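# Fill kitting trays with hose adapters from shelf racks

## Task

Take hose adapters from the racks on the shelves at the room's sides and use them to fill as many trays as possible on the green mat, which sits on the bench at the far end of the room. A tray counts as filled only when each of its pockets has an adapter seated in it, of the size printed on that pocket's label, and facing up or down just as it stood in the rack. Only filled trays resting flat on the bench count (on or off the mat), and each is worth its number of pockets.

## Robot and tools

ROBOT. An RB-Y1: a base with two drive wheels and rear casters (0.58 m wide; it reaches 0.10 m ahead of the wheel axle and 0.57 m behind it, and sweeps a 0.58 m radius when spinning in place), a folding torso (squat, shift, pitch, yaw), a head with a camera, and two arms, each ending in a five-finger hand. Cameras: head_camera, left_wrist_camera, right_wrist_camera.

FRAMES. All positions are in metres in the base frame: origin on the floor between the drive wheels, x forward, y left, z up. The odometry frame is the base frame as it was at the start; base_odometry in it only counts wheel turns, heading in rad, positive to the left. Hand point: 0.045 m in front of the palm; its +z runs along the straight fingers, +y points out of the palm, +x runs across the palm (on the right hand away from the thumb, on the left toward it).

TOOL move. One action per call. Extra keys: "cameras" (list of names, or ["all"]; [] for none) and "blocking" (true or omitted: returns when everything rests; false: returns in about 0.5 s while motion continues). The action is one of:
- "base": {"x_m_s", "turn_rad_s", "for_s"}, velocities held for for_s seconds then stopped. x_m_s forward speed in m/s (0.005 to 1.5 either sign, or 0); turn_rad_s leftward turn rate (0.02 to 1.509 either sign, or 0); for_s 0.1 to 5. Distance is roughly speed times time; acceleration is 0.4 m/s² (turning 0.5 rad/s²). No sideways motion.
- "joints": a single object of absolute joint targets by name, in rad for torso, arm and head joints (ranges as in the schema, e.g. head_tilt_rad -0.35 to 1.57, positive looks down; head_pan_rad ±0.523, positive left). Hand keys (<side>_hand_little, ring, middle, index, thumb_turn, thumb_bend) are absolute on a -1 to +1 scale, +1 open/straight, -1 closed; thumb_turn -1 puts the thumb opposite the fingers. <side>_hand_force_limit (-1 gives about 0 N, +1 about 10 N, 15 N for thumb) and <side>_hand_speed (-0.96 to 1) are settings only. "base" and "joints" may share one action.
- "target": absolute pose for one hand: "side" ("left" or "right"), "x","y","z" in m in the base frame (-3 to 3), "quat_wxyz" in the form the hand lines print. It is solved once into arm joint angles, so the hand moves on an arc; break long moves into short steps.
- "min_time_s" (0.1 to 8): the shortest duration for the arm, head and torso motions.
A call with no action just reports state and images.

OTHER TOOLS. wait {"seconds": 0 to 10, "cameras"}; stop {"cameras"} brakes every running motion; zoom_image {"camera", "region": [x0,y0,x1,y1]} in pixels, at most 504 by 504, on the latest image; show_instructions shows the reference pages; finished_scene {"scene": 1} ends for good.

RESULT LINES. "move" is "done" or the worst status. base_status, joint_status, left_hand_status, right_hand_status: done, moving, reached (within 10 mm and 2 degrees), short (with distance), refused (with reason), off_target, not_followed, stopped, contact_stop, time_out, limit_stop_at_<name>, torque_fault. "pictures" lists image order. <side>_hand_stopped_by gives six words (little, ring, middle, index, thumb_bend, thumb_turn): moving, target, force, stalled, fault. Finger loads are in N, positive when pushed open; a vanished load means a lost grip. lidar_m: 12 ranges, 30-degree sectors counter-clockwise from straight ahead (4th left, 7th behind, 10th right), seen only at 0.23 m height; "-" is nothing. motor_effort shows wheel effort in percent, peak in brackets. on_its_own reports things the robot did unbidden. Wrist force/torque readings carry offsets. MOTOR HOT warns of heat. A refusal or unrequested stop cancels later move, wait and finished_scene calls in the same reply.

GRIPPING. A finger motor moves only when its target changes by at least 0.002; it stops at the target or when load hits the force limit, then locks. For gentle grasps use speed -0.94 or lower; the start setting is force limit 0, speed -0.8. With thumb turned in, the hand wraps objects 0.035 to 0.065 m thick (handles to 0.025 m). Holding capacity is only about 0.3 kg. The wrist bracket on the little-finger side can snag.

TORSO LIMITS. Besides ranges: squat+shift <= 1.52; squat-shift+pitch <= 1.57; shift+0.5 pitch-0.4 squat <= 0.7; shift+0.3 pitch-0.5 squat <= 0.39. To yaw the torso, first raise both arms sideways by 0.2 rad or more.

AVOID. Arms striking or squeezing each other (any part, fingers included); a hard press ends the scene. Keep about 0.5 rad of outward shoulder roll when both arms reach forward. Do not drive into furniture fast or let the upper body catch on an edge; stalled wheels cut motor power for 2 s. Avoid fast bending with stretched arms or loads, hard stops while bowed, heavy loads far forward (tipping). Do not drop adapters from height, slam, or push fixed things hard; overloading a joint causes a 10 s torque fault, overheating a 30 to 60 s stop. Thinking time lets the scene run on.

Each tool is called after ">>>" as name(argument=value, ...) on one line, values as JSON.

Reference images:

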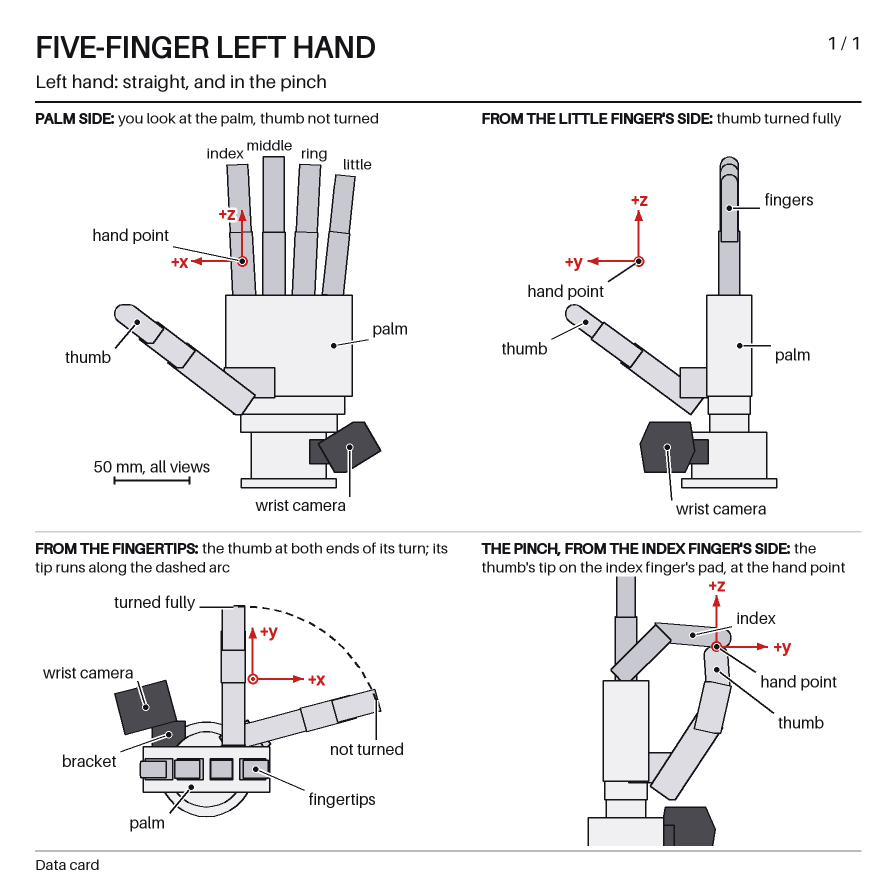

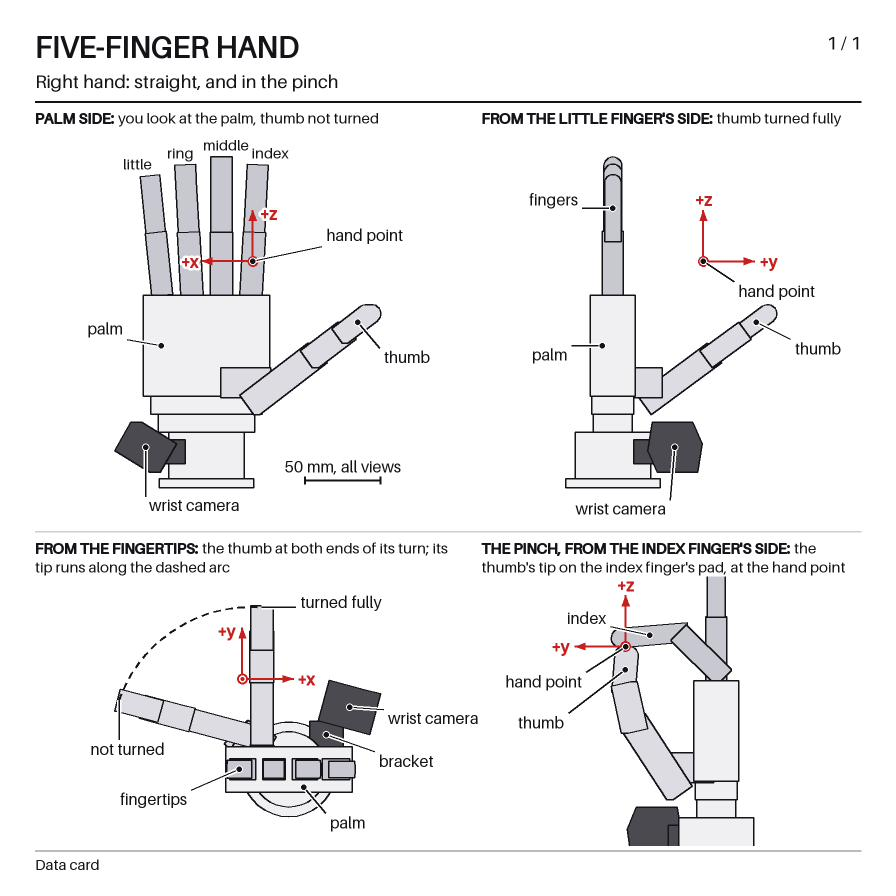

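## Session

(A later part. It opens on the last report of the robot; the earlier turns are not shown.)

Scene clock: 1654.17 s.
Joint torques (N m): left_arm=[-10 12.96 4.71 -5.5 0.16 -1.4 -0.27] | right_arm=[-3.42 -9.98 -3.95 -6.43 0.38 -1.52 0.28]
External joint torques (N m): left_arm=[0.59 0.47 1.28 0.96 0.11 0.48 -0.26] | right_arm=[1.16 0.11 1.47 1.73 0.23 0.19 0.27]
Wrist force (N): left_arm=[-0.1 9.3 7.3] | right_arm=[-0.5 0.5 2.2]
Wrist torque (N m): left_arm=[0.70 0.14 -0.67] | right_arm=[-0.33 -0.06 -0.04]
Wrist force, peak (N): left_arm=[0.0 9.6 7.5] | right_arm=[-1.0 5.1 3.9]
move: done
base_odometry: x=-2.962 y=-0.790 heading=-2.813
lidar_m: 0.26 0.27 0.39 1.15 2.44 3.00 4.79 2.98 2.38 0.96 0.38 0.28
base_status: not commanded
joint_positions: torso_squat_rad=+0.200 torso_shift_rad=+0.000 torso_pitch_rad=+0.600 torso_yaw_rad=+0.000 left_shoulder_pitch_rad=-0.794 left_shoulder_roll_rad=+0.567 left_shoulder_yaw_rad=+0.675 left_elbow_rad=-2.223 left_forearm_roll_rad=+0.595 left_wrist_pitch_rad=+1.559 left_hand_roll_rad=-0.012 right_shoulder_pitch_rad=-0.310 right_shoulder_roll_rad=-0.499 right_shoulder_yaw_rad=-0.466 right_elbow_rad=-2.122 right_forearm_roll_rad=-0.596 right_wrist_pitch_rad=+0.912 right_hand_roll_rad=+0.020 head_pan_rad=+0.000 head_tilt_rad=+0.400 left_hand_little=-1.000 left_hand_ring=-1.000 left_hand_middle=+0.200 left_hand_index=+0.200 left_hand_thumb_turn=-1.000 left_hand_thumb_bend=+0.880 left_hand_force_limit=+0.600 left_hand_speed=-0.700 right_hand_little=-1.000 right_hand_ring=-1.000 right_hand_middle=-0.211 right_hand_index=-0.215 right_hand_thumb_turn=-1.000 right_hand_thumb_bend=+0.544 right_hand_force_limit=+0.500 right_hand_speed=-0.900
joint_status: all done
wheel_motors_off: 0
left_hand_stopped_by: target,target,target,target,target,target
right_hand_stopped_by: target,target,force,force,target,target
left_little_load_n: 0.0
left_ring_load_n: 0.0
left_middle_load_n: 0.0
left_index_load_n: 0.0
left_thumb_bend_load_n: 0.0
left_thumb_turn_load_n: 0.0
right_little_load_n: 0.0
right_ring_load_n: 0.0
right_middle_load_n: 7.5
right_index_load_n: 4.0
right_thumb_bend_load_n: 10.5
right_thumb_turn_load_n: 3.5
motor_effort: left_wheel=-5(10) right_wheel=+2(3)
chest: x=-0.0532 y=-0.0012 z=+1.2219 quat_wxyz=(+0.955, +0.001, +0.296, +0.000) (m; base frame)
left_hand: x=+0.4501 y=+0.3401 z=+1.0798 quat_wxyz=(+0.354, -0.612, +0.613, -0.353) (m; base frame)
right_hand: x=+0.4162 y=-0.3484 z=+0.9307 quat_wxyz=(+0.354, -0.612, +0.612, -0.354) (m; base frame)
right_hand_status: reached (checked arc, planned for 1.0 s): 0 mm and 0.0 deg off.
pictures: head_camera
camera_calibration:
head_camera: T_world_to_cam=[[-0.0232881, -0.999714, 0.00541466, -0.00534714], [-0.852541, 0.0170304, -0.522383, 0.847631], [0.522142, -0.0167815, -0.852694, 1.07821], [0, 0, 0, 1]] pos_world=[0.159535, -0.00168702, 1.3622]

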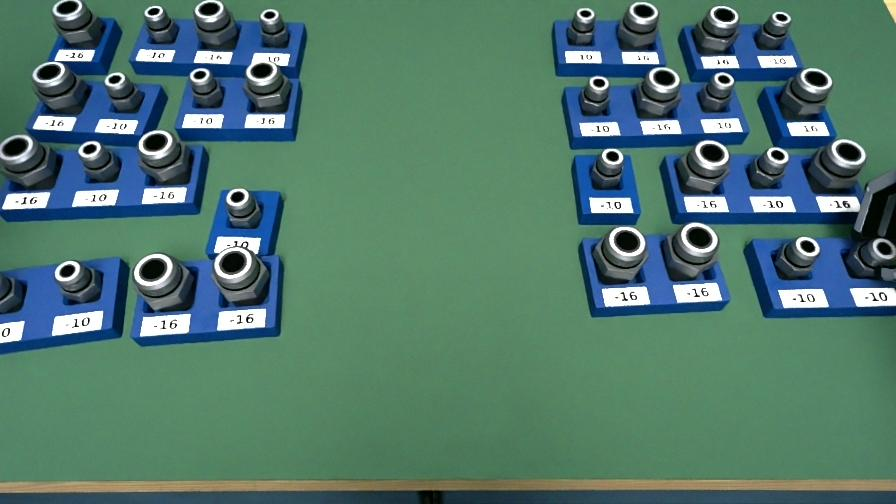

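Contact. Release.

>>> move(joints={"right_hand_speed":-0.7,"right_hand_index":0.2,"right_hand_middle":0.2,"right_hand_thumb_bend":0.88})

>>> move(target={"side":"right","x":0.408,"y":-0.3483,"z":1.005,"quat_wxyz":[0.3536,-0.6124,0.6124,-0.3536]}, min_time_s=1.5)

>>> move(joints={"right_shoulder_pitch_rad":-0.68,"right_shoulder_roll_rad":-0.782,"right_shoulder_yaw_rad":-0.438,"right_elbow_rad":-2.309,"right_forearm_roll_rad":-0.58,"right_wrist_pitch_rad":1.446,"right_hand_roll_rad":-0.348}, min_time_s=1.5, cameras=["head_camera"])

>>> zoom_image(camera="head_camera", region=[546, 0, 896, 330])

>>> zoom_image(camera="head_camera", region=[0, 0, 320, 360])

Scene clock: 1655.93 s.
Joint torques (N m): left_arm=[-10.1 13.14 5.1 -5.63 0.09 -1.37 -0.27] | right_arm=[-3.85 -10.47 -4.57 -7.1 0.26 -1.55 0.25]
External joint torques (N m): left_arm=[0.49 0.65 1.67 0.83 0.04 0.51 -0.27] | right_arm=[0.72 -0.38 0.85 1.06 0.11 0.17 0.24]
Wrist force (N): left_arm=[0.0 9.3 7.3] | right_arm=[-0.7 3.3 3.5]
Wrist torque (N m): left_arm=[0.71 0.12 -0.64] | right_arm=[-0.03 0.01 0.00]
Wrist force, peak (N): left_arm=[-0.1 9.5 7.5] | right_arm=[-0.8 3.3 4.8]
move: done
base_odometry: x=-2.962 y=-0.790 heading=-2.813
lidar_m: 0.25 0.28 0.38 1.12 2.43 3.00 4.80 2.99 2.39 0.97 0.36 0.26
base_status: not commanded
joint_positions: torso_squat_rad=+0.200 torso_shift_rad=+0.000 torso_pitch_rad=+0.600 torso_yaw_rad=+0.000 left_shoulder_pitch_rad=-0.794 left_shoulder_roll_rad=+0.567 left_shoulder_yaw_rad=+0.675 left_elbow_rad=-2.223 left_forearm_roll_rad=+0.595 left_wrist_pitch_rad=+1.559 left_hand_roll_rad=-0.012 right_shoulder_pitch_rad=-0.310 right_shoulder_roll_rad=-0.499 right_shoulder_yaw_rad=-0.466 right_elbow_rad=-2.122 right_forearm_roll_rad=-0.596 right_wrist_pitch_rad=+0.912 right_hand_roll_rad=+0.020 head_pan_rad=+0.000 head_tilt_rad=+0.400 left_hand_little=-1.000 left_hand_ring=-1.000 left_hand_middle=+0.200 left_hand_index=+0.200 left_hand_thumb_turn=-1.000 left_hand_thumb_bend=+0.880 left_hand_force_limit=+0.600 left_hand_speed=-0.700 right_hand_little=-1.000 right_hand_ring=-1.000 right_hand_middle=+0.200 right_hand_index=+0.200 right_hand_thumb_turn=-1.000 right_hand_thumb_bend=+0.880 right_hand_force_limit=+0.500 right_hand_speed=-0.700
joint_status: all done
wheel_motors_off: 0
left_hand_stopped_by: target,target,target,target,target,target
right_hand_stopped_by: target,target,target,target,target,target
left_little_load_n: 0.0
left_ring_load_n: 0.0
left_middle_load_n: 0.0
left_index_load_n: 0.0
left_thumb_bend_load_n: 0.0
left_thumb_turn_load_n: 0.0
right_little_load_n: 0.0
right_ring_load_n: 0.0
right_middle_load_n: 0.0
right_index_load_n: 0.0
right_thumb_bend_load_n: 0.0
right_thumb_turn_load_n: 0.5
motor_effort: left_wheel=-7(10) right_wheel=+2(3)
chest: x=-0.0532 y=-0.0012 z=+1.2219 quat_wxyz=(+0.955, +0.001, +0.296, +0.000) (m; base frame)
left_hand: x=+0.4501 y=+0.3401 z=+1.0798 quat_wxyz=(+0.354, -0.612, +0.613, -0.353) (m; base frame)
right_hand: x=+0.4161 y=-0.3484 z=+0.9305 quat_wxyz=(+0.354, -0.612, +0.612, -0.354) (m; base frame)
pictures: none

Scene clock: 1657.77 s.
Joint torques (N m): left_arm=[-9.97 13.15 4.54 -5.64 0.1 -1.23 -0.12] | right_arm=[-5.88 -14.06 -6.7 -6.42 0.2 -1.41 -0.38]
External joint torques (N m): left_arm=[0.62 0.66 1.11 0.82 0.05 0.66 -0.12] | right_arm=[-1.24 -2.93 -0.77 0.27 -0.15 0.29 -0.38]
Wrist force (N): left_arm=[-0.1 9.2 7.3] | right_arm=[-0.3 3.1 4.5]
Wrist torque (N m): left_arm=[0.69 0.14 -0.64] | right_arm=[-0.18 -0.09 -0.14]
Wrist force, peak (N): left_arm=[0.0 9.6 7.3] | right_arm=[-0.7 3.7 4.1]
move: done
base_odometry: x=-2.962 y=-0.790 heading=-2.813
lidar_m: 0.25 0.27 0.38 1.14 2.43 2.98 4.80 2.99 2.38 0.97 0.37 0.27
base_status: not commanded
joint_positions: torso_squat_rad=+0.200 torso_shift_rad=+0.000 torso_pitch_rad=+0.600 torso_yaw_rad=+0.000 left_shoulder_pitch_rad=-0.794 left_shoulder_roll_rad=+0.567 left_shoulder_yaw_rad=+0.675 left_elbow_rad=-2.223 left_forearm_roll_rad=+0.595 left_wrist_pitch_rad=+1.559 left_hand_roll_rad=-0.012 right_shoulder_pitch_rad=-0.335 right_shoulder_roll_rad=-0.622 right_shoulder_yaw_rad=-0.569 right_elbow_rad=-2.294 right_forearm_roll_rad=-0.661 right_wrist_pitch_rad=+1.131 right_hand_roll_rad=-0.124 head_pan_rad=+0.000 head_tilt_rad=+0.400 left_hand_little=-1.000 left_hand_ring=-1.000 left_hand_middle=+0.200 left_hand_index=+0.200 left_hand_thumb_turn=-1.000 left_hand_thumb_bend=+0.880 left_hand_force_limit=+0.600 left_hand_speed=-0.700 right_hand_little=-1.000 right_hand_ring=-1.000 right_hand_middle=+0.200 right_hand_index=+0.200 right_hand_thumb_turn=-1.000 right_hand_thumb_bend=+0.880 right_hand_force_limit=+0.500 right_hand_speed=-0.700
joint_status: all done
wheel_motors_off: 0
left_hand_stopped_by: target,target,target,target,target,target
right_hand_stopped_by: target,target,target,target,target,target
left_little_load_n: 0.0
left_ring_load_n: 0.0
left_middle_load_n: 0.0
left_index_load_n: 0.0
left_thumb_bend_load_n: 0.0
left_thumb_turn_load_n: 0.0
right_little_load_n: 0.0
right_ring_load_n: 0.0
right_middle_load_n: 0.0
right_index_load_n: 0.0
right_thumb_bend_load_n: 0.0
right_thumb_turn_load_n: 0.0
motor_effort: left_wheel=-7(10) right_wheel=+3(4)
chest: x=-0.0532 y=-0.0012 z=+1.2219 quat_wxyz=(+0.955, +0.001, +0.296, +0.000) (m; base frame)
left_hand: x=+0.4501 y=+0.3401 z=+1.0798 quat_wxyz=(+0.354, -0.612, +0.613, -0.353) (m; base frame)
right_hand: x=+0.4084 y=-0.3480 z=+1.0039 quat_wxyz=(+0.355, -0.612, +0.611, -0.355) (m; base frame)
right_hand_status: reached (checked arc, planned for 1.5 s): 1 mm and 0.3 deg off.
pictures: none

Scene clock: 1659.57 s.
Joint torques (N m): left_arm=[-10.16 12.82 4.53 -5.89 0.08 -1.46 -0.31] | right_arm=[-9.92 -14.96 -4.91 -4.93 0.73 -1.4 -0.48]
External joint torques (N m): left_arm=[0.43 0.33 1.1 0.57 0.03 0.43 -0.3] | right_arm=[-0.76 -2.86 0.88 0.1 0.05 0.21 -0.49]
Wrist force (N): left_arm=[-0.2 9.1 7.0] | right_arm=[-0.7 3.2 3.9]
Wrist torque (N m): left_arm=[0.69 0.14 -0.64] | right_arm=[-0.11 0.07 -0.18]
Wrist force, peak (N): left_arm=[-0.3 9.5 7.5] | right_arm=[-1.4 3.9 4.4]
move: done
base_odometry: x=-2.962 y=-0.790 heading=-2.813
lidar_m: 0.25 0.27 0.38 1.14 2.43 2.99 4.80 2.98 2.38 0.98 0.37 0.27
base_status: not commanded
joint_positions: torso_squat_rad=+0.200 torso_shift_rad=+0.000 torso_pitch_rad=+0.600 torso_yaw_rad=+0.000 left_shoulder_pitch_rad=-0.794 left_shoulder_roll_rad=+0.567 left_shoulder_yaw_rad=+0.675 left_elbow_rad=-2.223 left_forearm_roll_rad=+0.595 left_wrist_pitch_rad=+1.559 left_hand_roll_rad=-0.012 right_shoulder_pitch_rad=-0.680 right_shoulder_roll_rad=-0.782 right_shoulder_yaw_rad=-0.438 right_elbow_rad=-2.309 right_forearm_roll_rad=-0.580 right_wrist_pitch_rad=+1.446 right_hand_roll_rad=-0.348 head_pan_rad=+0.000 head_tilt_rad=+0.400 left_hand_little=-1.000 left_hand_ring=-1.000 left_hand_middle=+0.200 left_hand_index=+0.200 left_hand_thumb_turn=-1.000 left_hand_thumb_bend=+0.880 left_hand_force_limit=+0.600 left_hand_speed=-0.700 right_hand_little=-1.000 right_hand_ring=-1.000 right_hand_middle=+0.200 right_hand_index=+0.200 right_hand_thumb_turn=-1.000 right_hand_thumb_bend=+0.880 right_hand_force_limit=+0.500 right_hand_speed=-0.700
joint_status: all done
wheel_motors_off: 0
left_hand_stopped_by: target,target,target,target,target,target
right_hand_stopped_by: target,target,target,target,target,target
left_little_load_n: 0.0
left_ring_load_n: 0.0
left_middle_load_n: 0.0
left_index_load_n: 0.0
left_thumb_bend_load_n: 0.0
left_thumb_turn_load_n: 0.0
right_little_load_n: 0.0
right_ring_load_n: 0.0
right_middle_load_n: 0.0
right_index_load_n: 0.0
right_thumb_bend_load_n: 0.0
right_thumb_turn_load_n: 0.0
motor_effort: left_wheel=-8(9) right_wheel=+3(4)
chest: x=-0.0532 y=-0.0012 z=+1.2219 quat_wxyz=(+0.955, +0.001, +0.296, +0.000) (m; base frame)
left_hand: x=+0.4501 y=+0.3401 z=+1.0798 quat_wxyz=(+0.354, -0.612, +0.613, -0.353) (m; base frame)
right_hand: x=+0.4501 y=-0.2999 z=+1.0793 quat_wxyz=(+0.353, -0.612, +0.613, -0.353) (m; base frame)
pictures: head_camera
camera_calibration:
head_camera: T_world_to_cam=[[-0.0232881, -0.999714, 0.00541466, -0.00534714], [-0.852541, 0.0170304, -0.522383, 0.847631], [0.522142, -0.0167815, -0.852694, 1.07821], [0, 0, 0, 1]] pos_world=[0.159535, -0.00168702, 1.3622]

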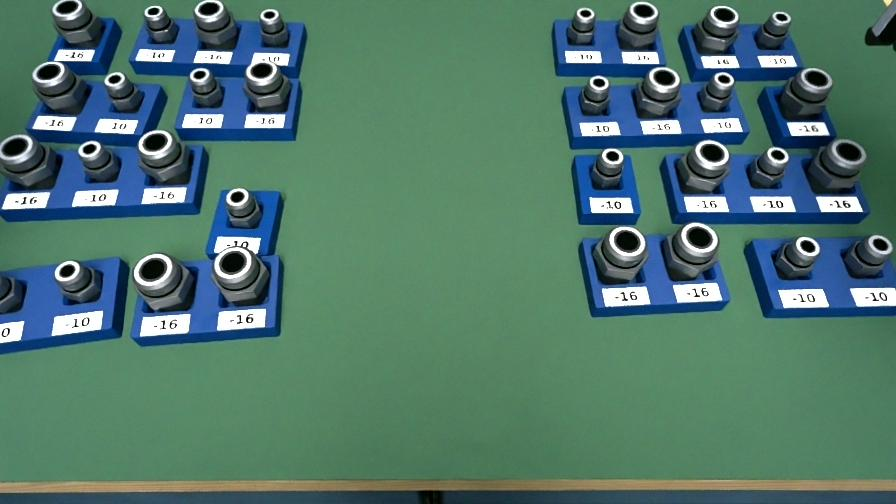

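Scaled by 1.440 from the camera's 896x504 image, which has a finer 1280x720 frame.

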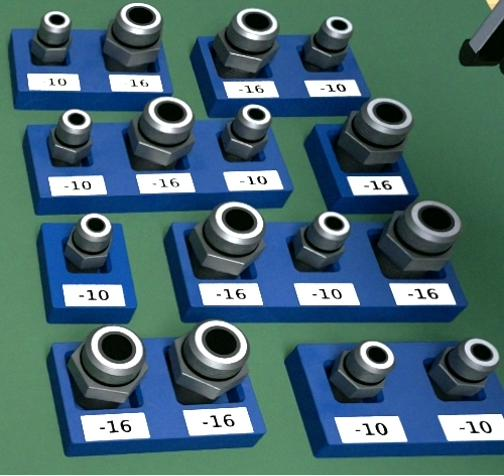

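Scaled by 1.400 from the camera's 896x504 image, which has a finer 1280x720 frame.

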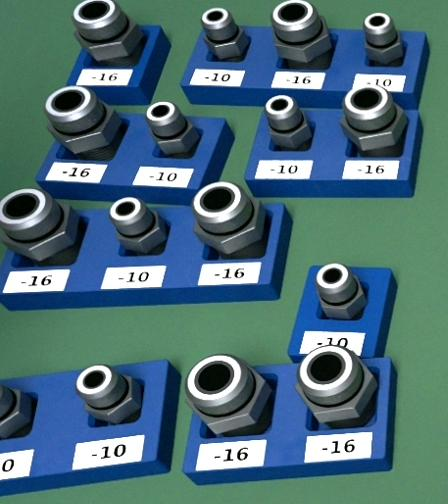

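>>> move(joints={"head_pan_rad":0.4}, cameras=["head_camera"])

>>> move(joints={"head_pan_rad":-0.4}, cameras=["head_camera"])

>>> move(joints={"head_pan_rad":0, "head_tilt_rad":0.15}, cameras=["head_camera"])

Scene clock: 1660.73 s.
Joint torques (N m): left_arm=[-9.85 13.03 4.64 -5.92 0.06 -1.42 -0.04] | right_arm=[-10.2 -15.09 -4.6 -4.74 0.74 -1.47 -0.36]
External joint torques (N m): left_arm=[0.74 0.54 1.22 0.54 0 0.46 -0.03] | right_arm=[-1.04 -3 1.2 0.29 0.06 0.14 -0.36]
Wrist force (N): left_arm=[0.0 9.3 7.2] | right_arm=[-0.5 2.7 3.1]
Wrist torque (N m): left_arm=[0.71 0.12 -0.64] | right_arm=[-0.17 0.03 -0.16]
Wrist force, peak (N): left_arm=[0.2 9.5 7.4] | right_arm=[-1.2 4.0 4.1]
move: done
base_odometry: x=-2.962 y=-0.790 heading=-2.813
lidar_m: 0.25 0.27 0.39 1.13 2.43 2.99 4.80 2.99 2.38 0.96 0.37 0.26
base_status: not commanded
joint_positions: torso_squat_rad=+0.200 torso_shift_rad=+0.000 torso_pitch_rad=+0.600 torso_yaw_rad=+0.000 left_shoulder_pitch_rad=-0.794 left_shoulder_roll_rad=+0.567 left_shoulder_yaw_rad=+0.675 left_elbow_rad=-2.223 left_forearm_roll_rad=+0.595 left_wrist_pitch_rad=+1.559 left_hand_roll_rad=-0.012 right_shoulder_pitch_rad=-0.680 right_shoulder_roll_rad=-0.782 right_shoulder_yaw_rad=-0.438 right_elbow_rad=-2.309 right_forearm_roll_rad=-0.580 right_wrist_pitch_rad=+1.446 right_hand_roll_rad=-0.348 head_pan_rad=+0.400 head_tilt_rad=+0.400 left_hand_little=-1.000 left_hand_ring=-1.000 left_hand_middle=+0.200 left_hand_index=+0.200 left_hand_thumb_turn=-1.000 left_hand_thumb_bend=+0.880 left_hand_force_limit=+0.600 left_hand_speed=-0.700 right_hand_little=-1.000 right_hand_ring=-1.000 right_hand_middle=+0.200 right_hand_index=+0.200 right_hand_thumb_turn=-1.000 right_hand_thumb_bend=+0.880 right_hand_force_limit=+0.500 right_hand_speed=-0.700
joint_status: all done
wheel_motors_off: 0
left_hand_stopped_by: target,target,target,target,target,target
right_hand_stopped_by: target,target,target,target,target,target
left_little_load_n: 0.0
left_ring_load_n: 0.0
left_middle_load_n: 0.0
left_index_load_n: 0.0
left_thumb_bend_load_n: 0.0
left_thumb_turn_load_n: 0.0
right_little_load_n: 0.0
right_ring_load_n: 0.0
right_middle_load_n: 0.0
right_index_load_n: 0.0
right_thumb_bend_load_n: 0.0
right_thumb_turn_load_n: 0.0
motor_effort: left_wheel=-8(10) right_wheel=+3(3)
chest: x=-0.0532 y=-0.0012 z=+1.2219 quat_wxyz=(+0.955, +0.001, +0.296, +0.000) (m; base frame)
left_hand: x=+0.4501 y=+0.3401 z=+1.0798 quat_wxyz=(+0.354, -0.612, +0.613, -0.353) (m; base frame)
right_hand: x=+0.4501 y=-0.2999 z=+1.0793 quat_wxyz=(+0.353, -0.612, +0.613, -0.353) (m; base frame)
pictures: head_camera
camera_calibration:
head_camera: T_world_to_cam=[[0.299505, -0.929489, -0.215285, 0.273007], [-0.831065, -0.143322, -0.537391, 0.866347], [0.468644, 0.339867, -0.815391, 1.03174], [0, 0, 0, 1]] pos_world=[0.154705, 0.0272684, 1.36561]

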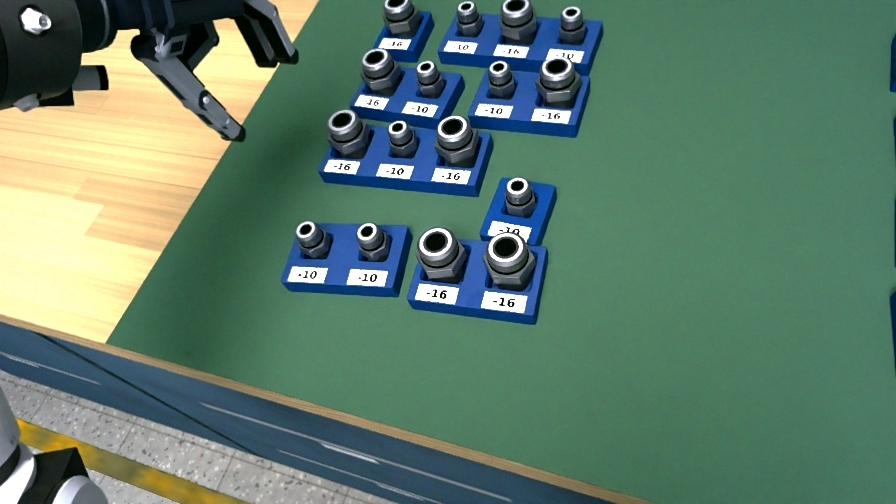

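Scene clock: 1661.93 s.
Joint torques (N m): left_arm=[-9.91 13.15 4.41 -5.63 0.14 -1.38 -0.13] | right_arm=[-9.74 -15.17 -4.75 -4.74 0.71 -1.36 -0.46]
External joint torques (N m): left_arm=[0.68 0.66 0.98 0.83 0.08 0.51 -0.12] | right_arm=[-0.58 -3.07 1.05 0.29 0.02 0.25 -0.47]
Wrist force (N): left_arm=[0.0 9.1 7.3] | right_arm=[-1.5 3.9 3.6]
Wrist torque (N m): left_arm=[0.68 0.11 -0.63] | right_arm=[0.01 0.19 -0.21]
Wrist force, peak (N): left_arm=[-0.4 9.5 7.4] | right_arm=[-0.9 3.1 4.7]
move: done
base_odometry: x=-2.962 y=-0.790 heading=-2.813
lidar_m: 0.26 0.27 0.38 1.14 2.43 2.99 4.79 2.99 2.39 0.97 0.37 0.27
base_status: not commanded
joint_positions: torso_squat_rad=+0.200 torso_shift_rad=+0.000 torso_pitch_rad=+0.600 torso_yaw_rad=+0.000 left_shoulder_pitch_rad=-0.794 left_shoulder_roll_rad=+0.567 left_shoulder_yaw_rad=+0.675 left_elbow_rad=-2.223 left_forearm_roll_rad=+0.595 left_wrist_pitch_rad=+1.559 left_hand_roll_rad=-0.012 right_shoulder_pitch_rad=-0.680 right_shoulder_roll_rad=-0.782 right_shoulder_yaw_rad=-0.438 right_elbow_rad=-2.309 right_forearm_roll_rad=-0.580 right_wrist_pitch_rad=+1.446 right_hand_roll_rad=-0.348 head_pan_rad=-0.400 head_tilt_rad=+0.400 left_hand_little=-1.000 left_hand_ring=-1.000 left_hand_middle=+0.200 left_hand_index=+0.200 left_hand_thumb_turn=-1.000 left_hand_thumb_bend=+0.880 left_hand_force_limit=+0.600 left_hand_speed=-0.700 right_hand_little=-1.000 right_hand_ring=-1.000 right_hand_middle=+0.200 right_hand_index=+0.200 right_hand_thumb_turn=-1.000 right_hand_thumb_bend=+0.880 right_hand_force_limit=+0.500 right_hand_speed=-0.700
joint_status: all done
wheel_motors_off: 0
left_hand_stopped_by: target,target,target,target,target,target
right_hand_stopped_by: target,target,target,target,target,target
left_little_load_n: 0.0
left_ring_load_n: 0.0
left_middle_load_n: 0.0
left_index_load_n: 0.0
left_thumb_bend_load_n: 0.0
left_thumb_turn_load_n: 0.0
right_little_load_n: 0.0
right_ring_load_n: -0.5
right_middle_load_n: 0.0
right_index_load_n: 0.0
right_thumb_bend_load_n: 0.0
right_thumb_turn_load_n: 0.0
motor_effort: left_wheel=-6(10) right_wheel=+2(3)
chest: x=-0.0532 y=-0.0012 z=+1.2219 quat_wxyz=(+0.955, +0.001, +0.296, +0.000) (m; base frame)
left_hand: x=+0.4501 y=+0.3401 z=+1.0798 quat_wxyz=(+0.354, -0.612, +0.613, -0.353) (m; base frame)
right_hand: x=+0.4501 y=-0.2999 z=+1.0793 quat_wxyz=(+0.353, -0.612, +0.613, -0.353) (m; base frame)
pictures: head_camera
camera_calibration:
head_camera: T_world_to_cam=[[-0.342965, -0.912147, 0.224416, -0.281289], [-0.820855, 0.174871, -0.543708, 0.874698], [0.456698, -0.370686, -0.808715, 1.02241], [0, 0, 0, 1]] pos_world=[0.154597, -0.0305454, 1.36554]

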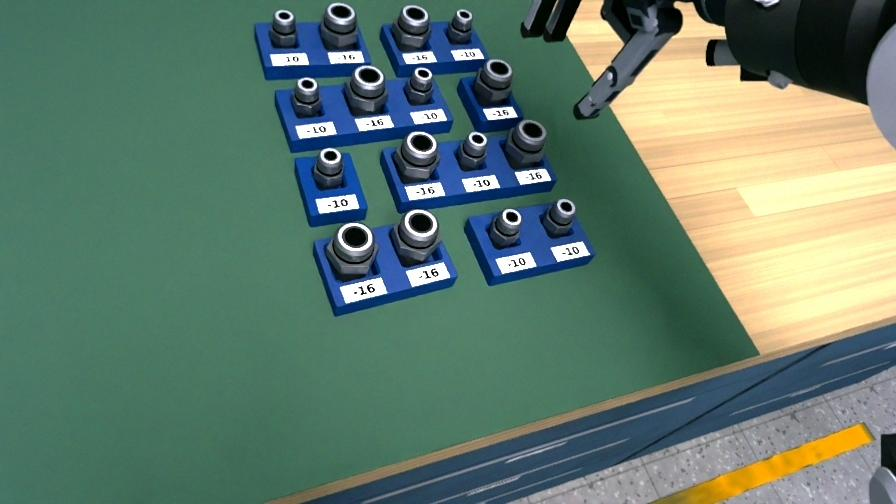

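Scene clock: 1662.87 s.
Joint torques (N m): left_arm=[-9.91 13.02 4.39 -5.72 0.2 -1.5 -0.23] | right_arm=[-9.88 -15.13 -5.11 -4.79 0.76 -1.41 -0.29]
External joint torques (N m): left_arm=[0.68 0.53 0.96 0.74 0.15 0.39 -0.22] | right_arm=[-0.72 -3.04 0.69 0.23 0.08 0.2 -0.29]
Wrist force (N): left_arm=[-0.2 9.4 7.2] | right_arm=[-2.0 3.0 3.4]
Wrist torque (N m): left_arm=[0.74 0.15 -0.66] | right_arm=[-0.08 0.29 -0.25]
Wrist force, peak (N): left_arm=[-0.5 9.4 7.5] | right_arm=[-1.0 3.4 4.6]
move: done
base_odometry: x=-2.962 y=-0.790 heading=-2.813
lidar_m: 0.25 0.27 0.38 1.13 2.44 3.01 4.80 2.99 2.39 0.97 0.38 0.27
base_status: not commanded
joint_positions: torso_squat_rad=+0.200 torso_shift_rad=+0.000 torso_pitch_rad=+0.600 torso_yaw_rad=+0.000 left_shoulder_pitch_rad=-0.794 left_shoulder_roll_rad=+0.567 left_shoulder_yaw_rad=+0.675 left_elbow_rad=-2.223 left_forearm_roll_rad=+0.595 left_wrist_pitch_rad=+1.559 left_hand_roll_rad=-0.012 right_shoulder_pitch_rad=-0.680 right_shoulder_roll_rad=-0.782 right_shoulder_yaw_rad=-0.438 right_elbow_rad=-2.309 right_forearm_roll_rad=-0.580 right_wrist_pitch_rad=+1.446 right_hand_roll_rad=-0.348 head_pan_rad=+0.000 head_tilt_rad=+0.150 left_hand_little=-1.000 left_hand_ring=-1.000 left_hand_middle=+0.200 left_hand_index=+0.200 left_hand_thumb_turn=-1.000 left_hand_thumb_bend=+0.880 left_hand_force_limit=+0.600 left_hand_speed=-0.700 right_hand_little=-1.000 right_hand_ring=-1.000 right_hand_middle=+0.200 right_hand_index=+0.200 right_hand_thumb_turn=-1.000 right_hand_thumb_bend=+0.880 right_hand_force_limit=+0.500 right_hand_speed=-0.700
joint_status: all done
wheel_motors_off: 0
left_hand_stopped_by: target,target,target,target,target,target
right_hand_stopped_by: target,target,target,target,target,target
left_little_load_n: 0.0
left_ring_load_n: 0.0
left_middle_load_n: 0.0
left_index_load_n: 0.0
left_thumb_bend_load_n: 0.0
left_thumb_turn_load_n: 0.0
right_little_load_n: 0.0
right_ring_load_n: 0.0
right_middle_load_n: 0.0
right_index_load_n: 0.0
right_thumb_bend_load_n: 0.0
right_thumb_turn_load_n: 0.0
motor_effort: left_wheel=-8(10) right_wheel=+4(4)
chest: x=-0.0532 y=-0.0012 z=+1.2219 quat_wxyz=(+0.955, +0.001, +0.296, +0.000) (m; base frame)
left_hand: x=+0.4501 y=+0.3401 z=+1.0798 quat_wxyz=(+0.354, -0.612, +0.613, -0.353) (m; base frame)
right_hand: x=+0.4501 y=-0.2999 z=+1.0793 quat_wxyz=(+0.353, -0.612, +0.613, -0.353) (m; base frame)
pictures: head_camera
camera_calibration:
head_camera: T_world_to_cam=[[-0.0243284, -0.999704, -0.000375202, 0.00272588], [-0.696797, 0.0172261, -0.717062, 1.10311], [0.716856, -0.0171836, -0.69701, 0.849064], [0, 0, 0, 1]] pos_world=[0.160054, -0.00168732, 1.38281]

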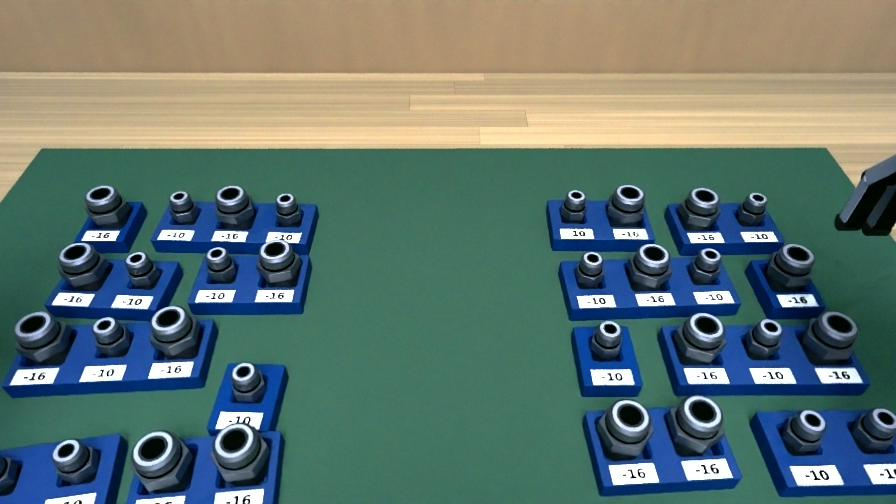

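>>> zoom_image(camera="head_camera", region=[110, 320, 330, 504])

>>> zoom_image(camera="head_camera", region=[540, 160, 896, 504])

>>> zoom_image(camera="head_camera", region=[0, 160, 330, 400])

Scaled by 2.291 from the camera's 896x504 image, which has a finer 1280x720 frame.

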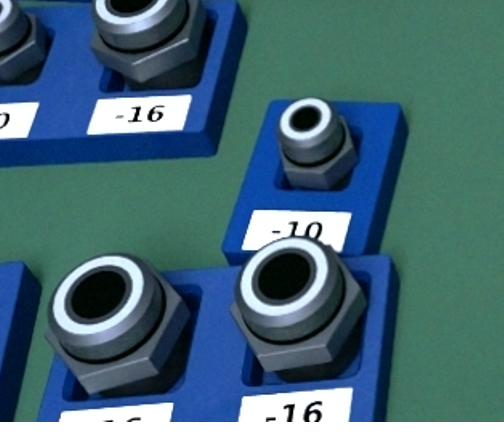

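Scaled by 1.416 from the camera's 896x504 image, which has a finer 1280x720 frame.

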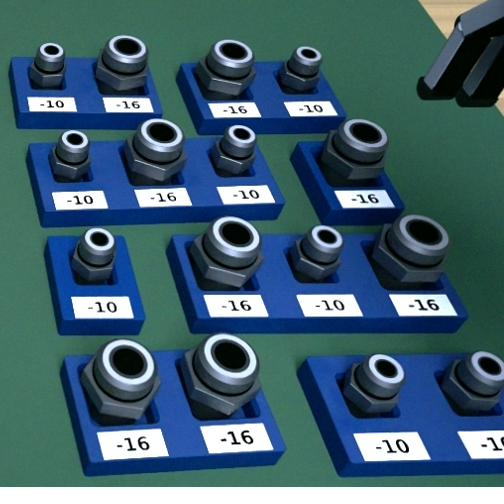

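Scaled by 1.527 from the camera's 896x504 image, which has a finer 1280x720 frame.

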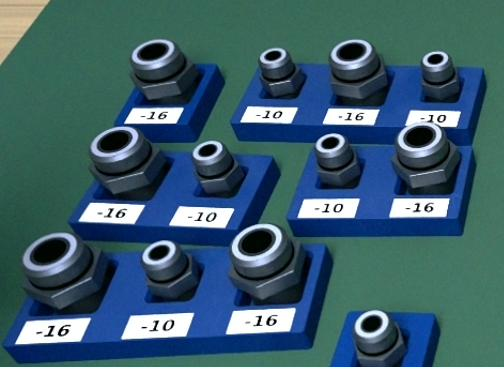

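>>> zoom_image(camera="head_camera", region=[580, 380, 750, 500])

>>> zoom_image(camera="head_camera", region=[650, 290, 880, 410])

Scaled by 2.965 from the camera's 896x504 image, which has a finer 1280x720 frame.

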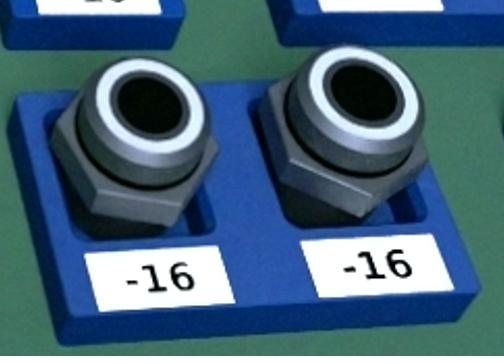

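Scaled by 2.191 from the camera's 896x504 image, which has a finer 1280x720 frame.

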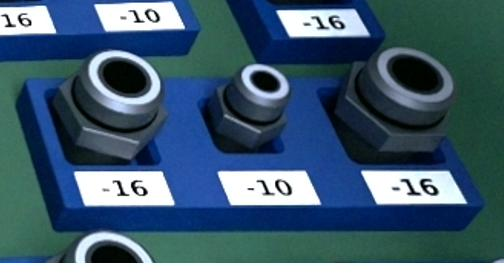

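>>> finished_scene()

The scene is finished: the task was done.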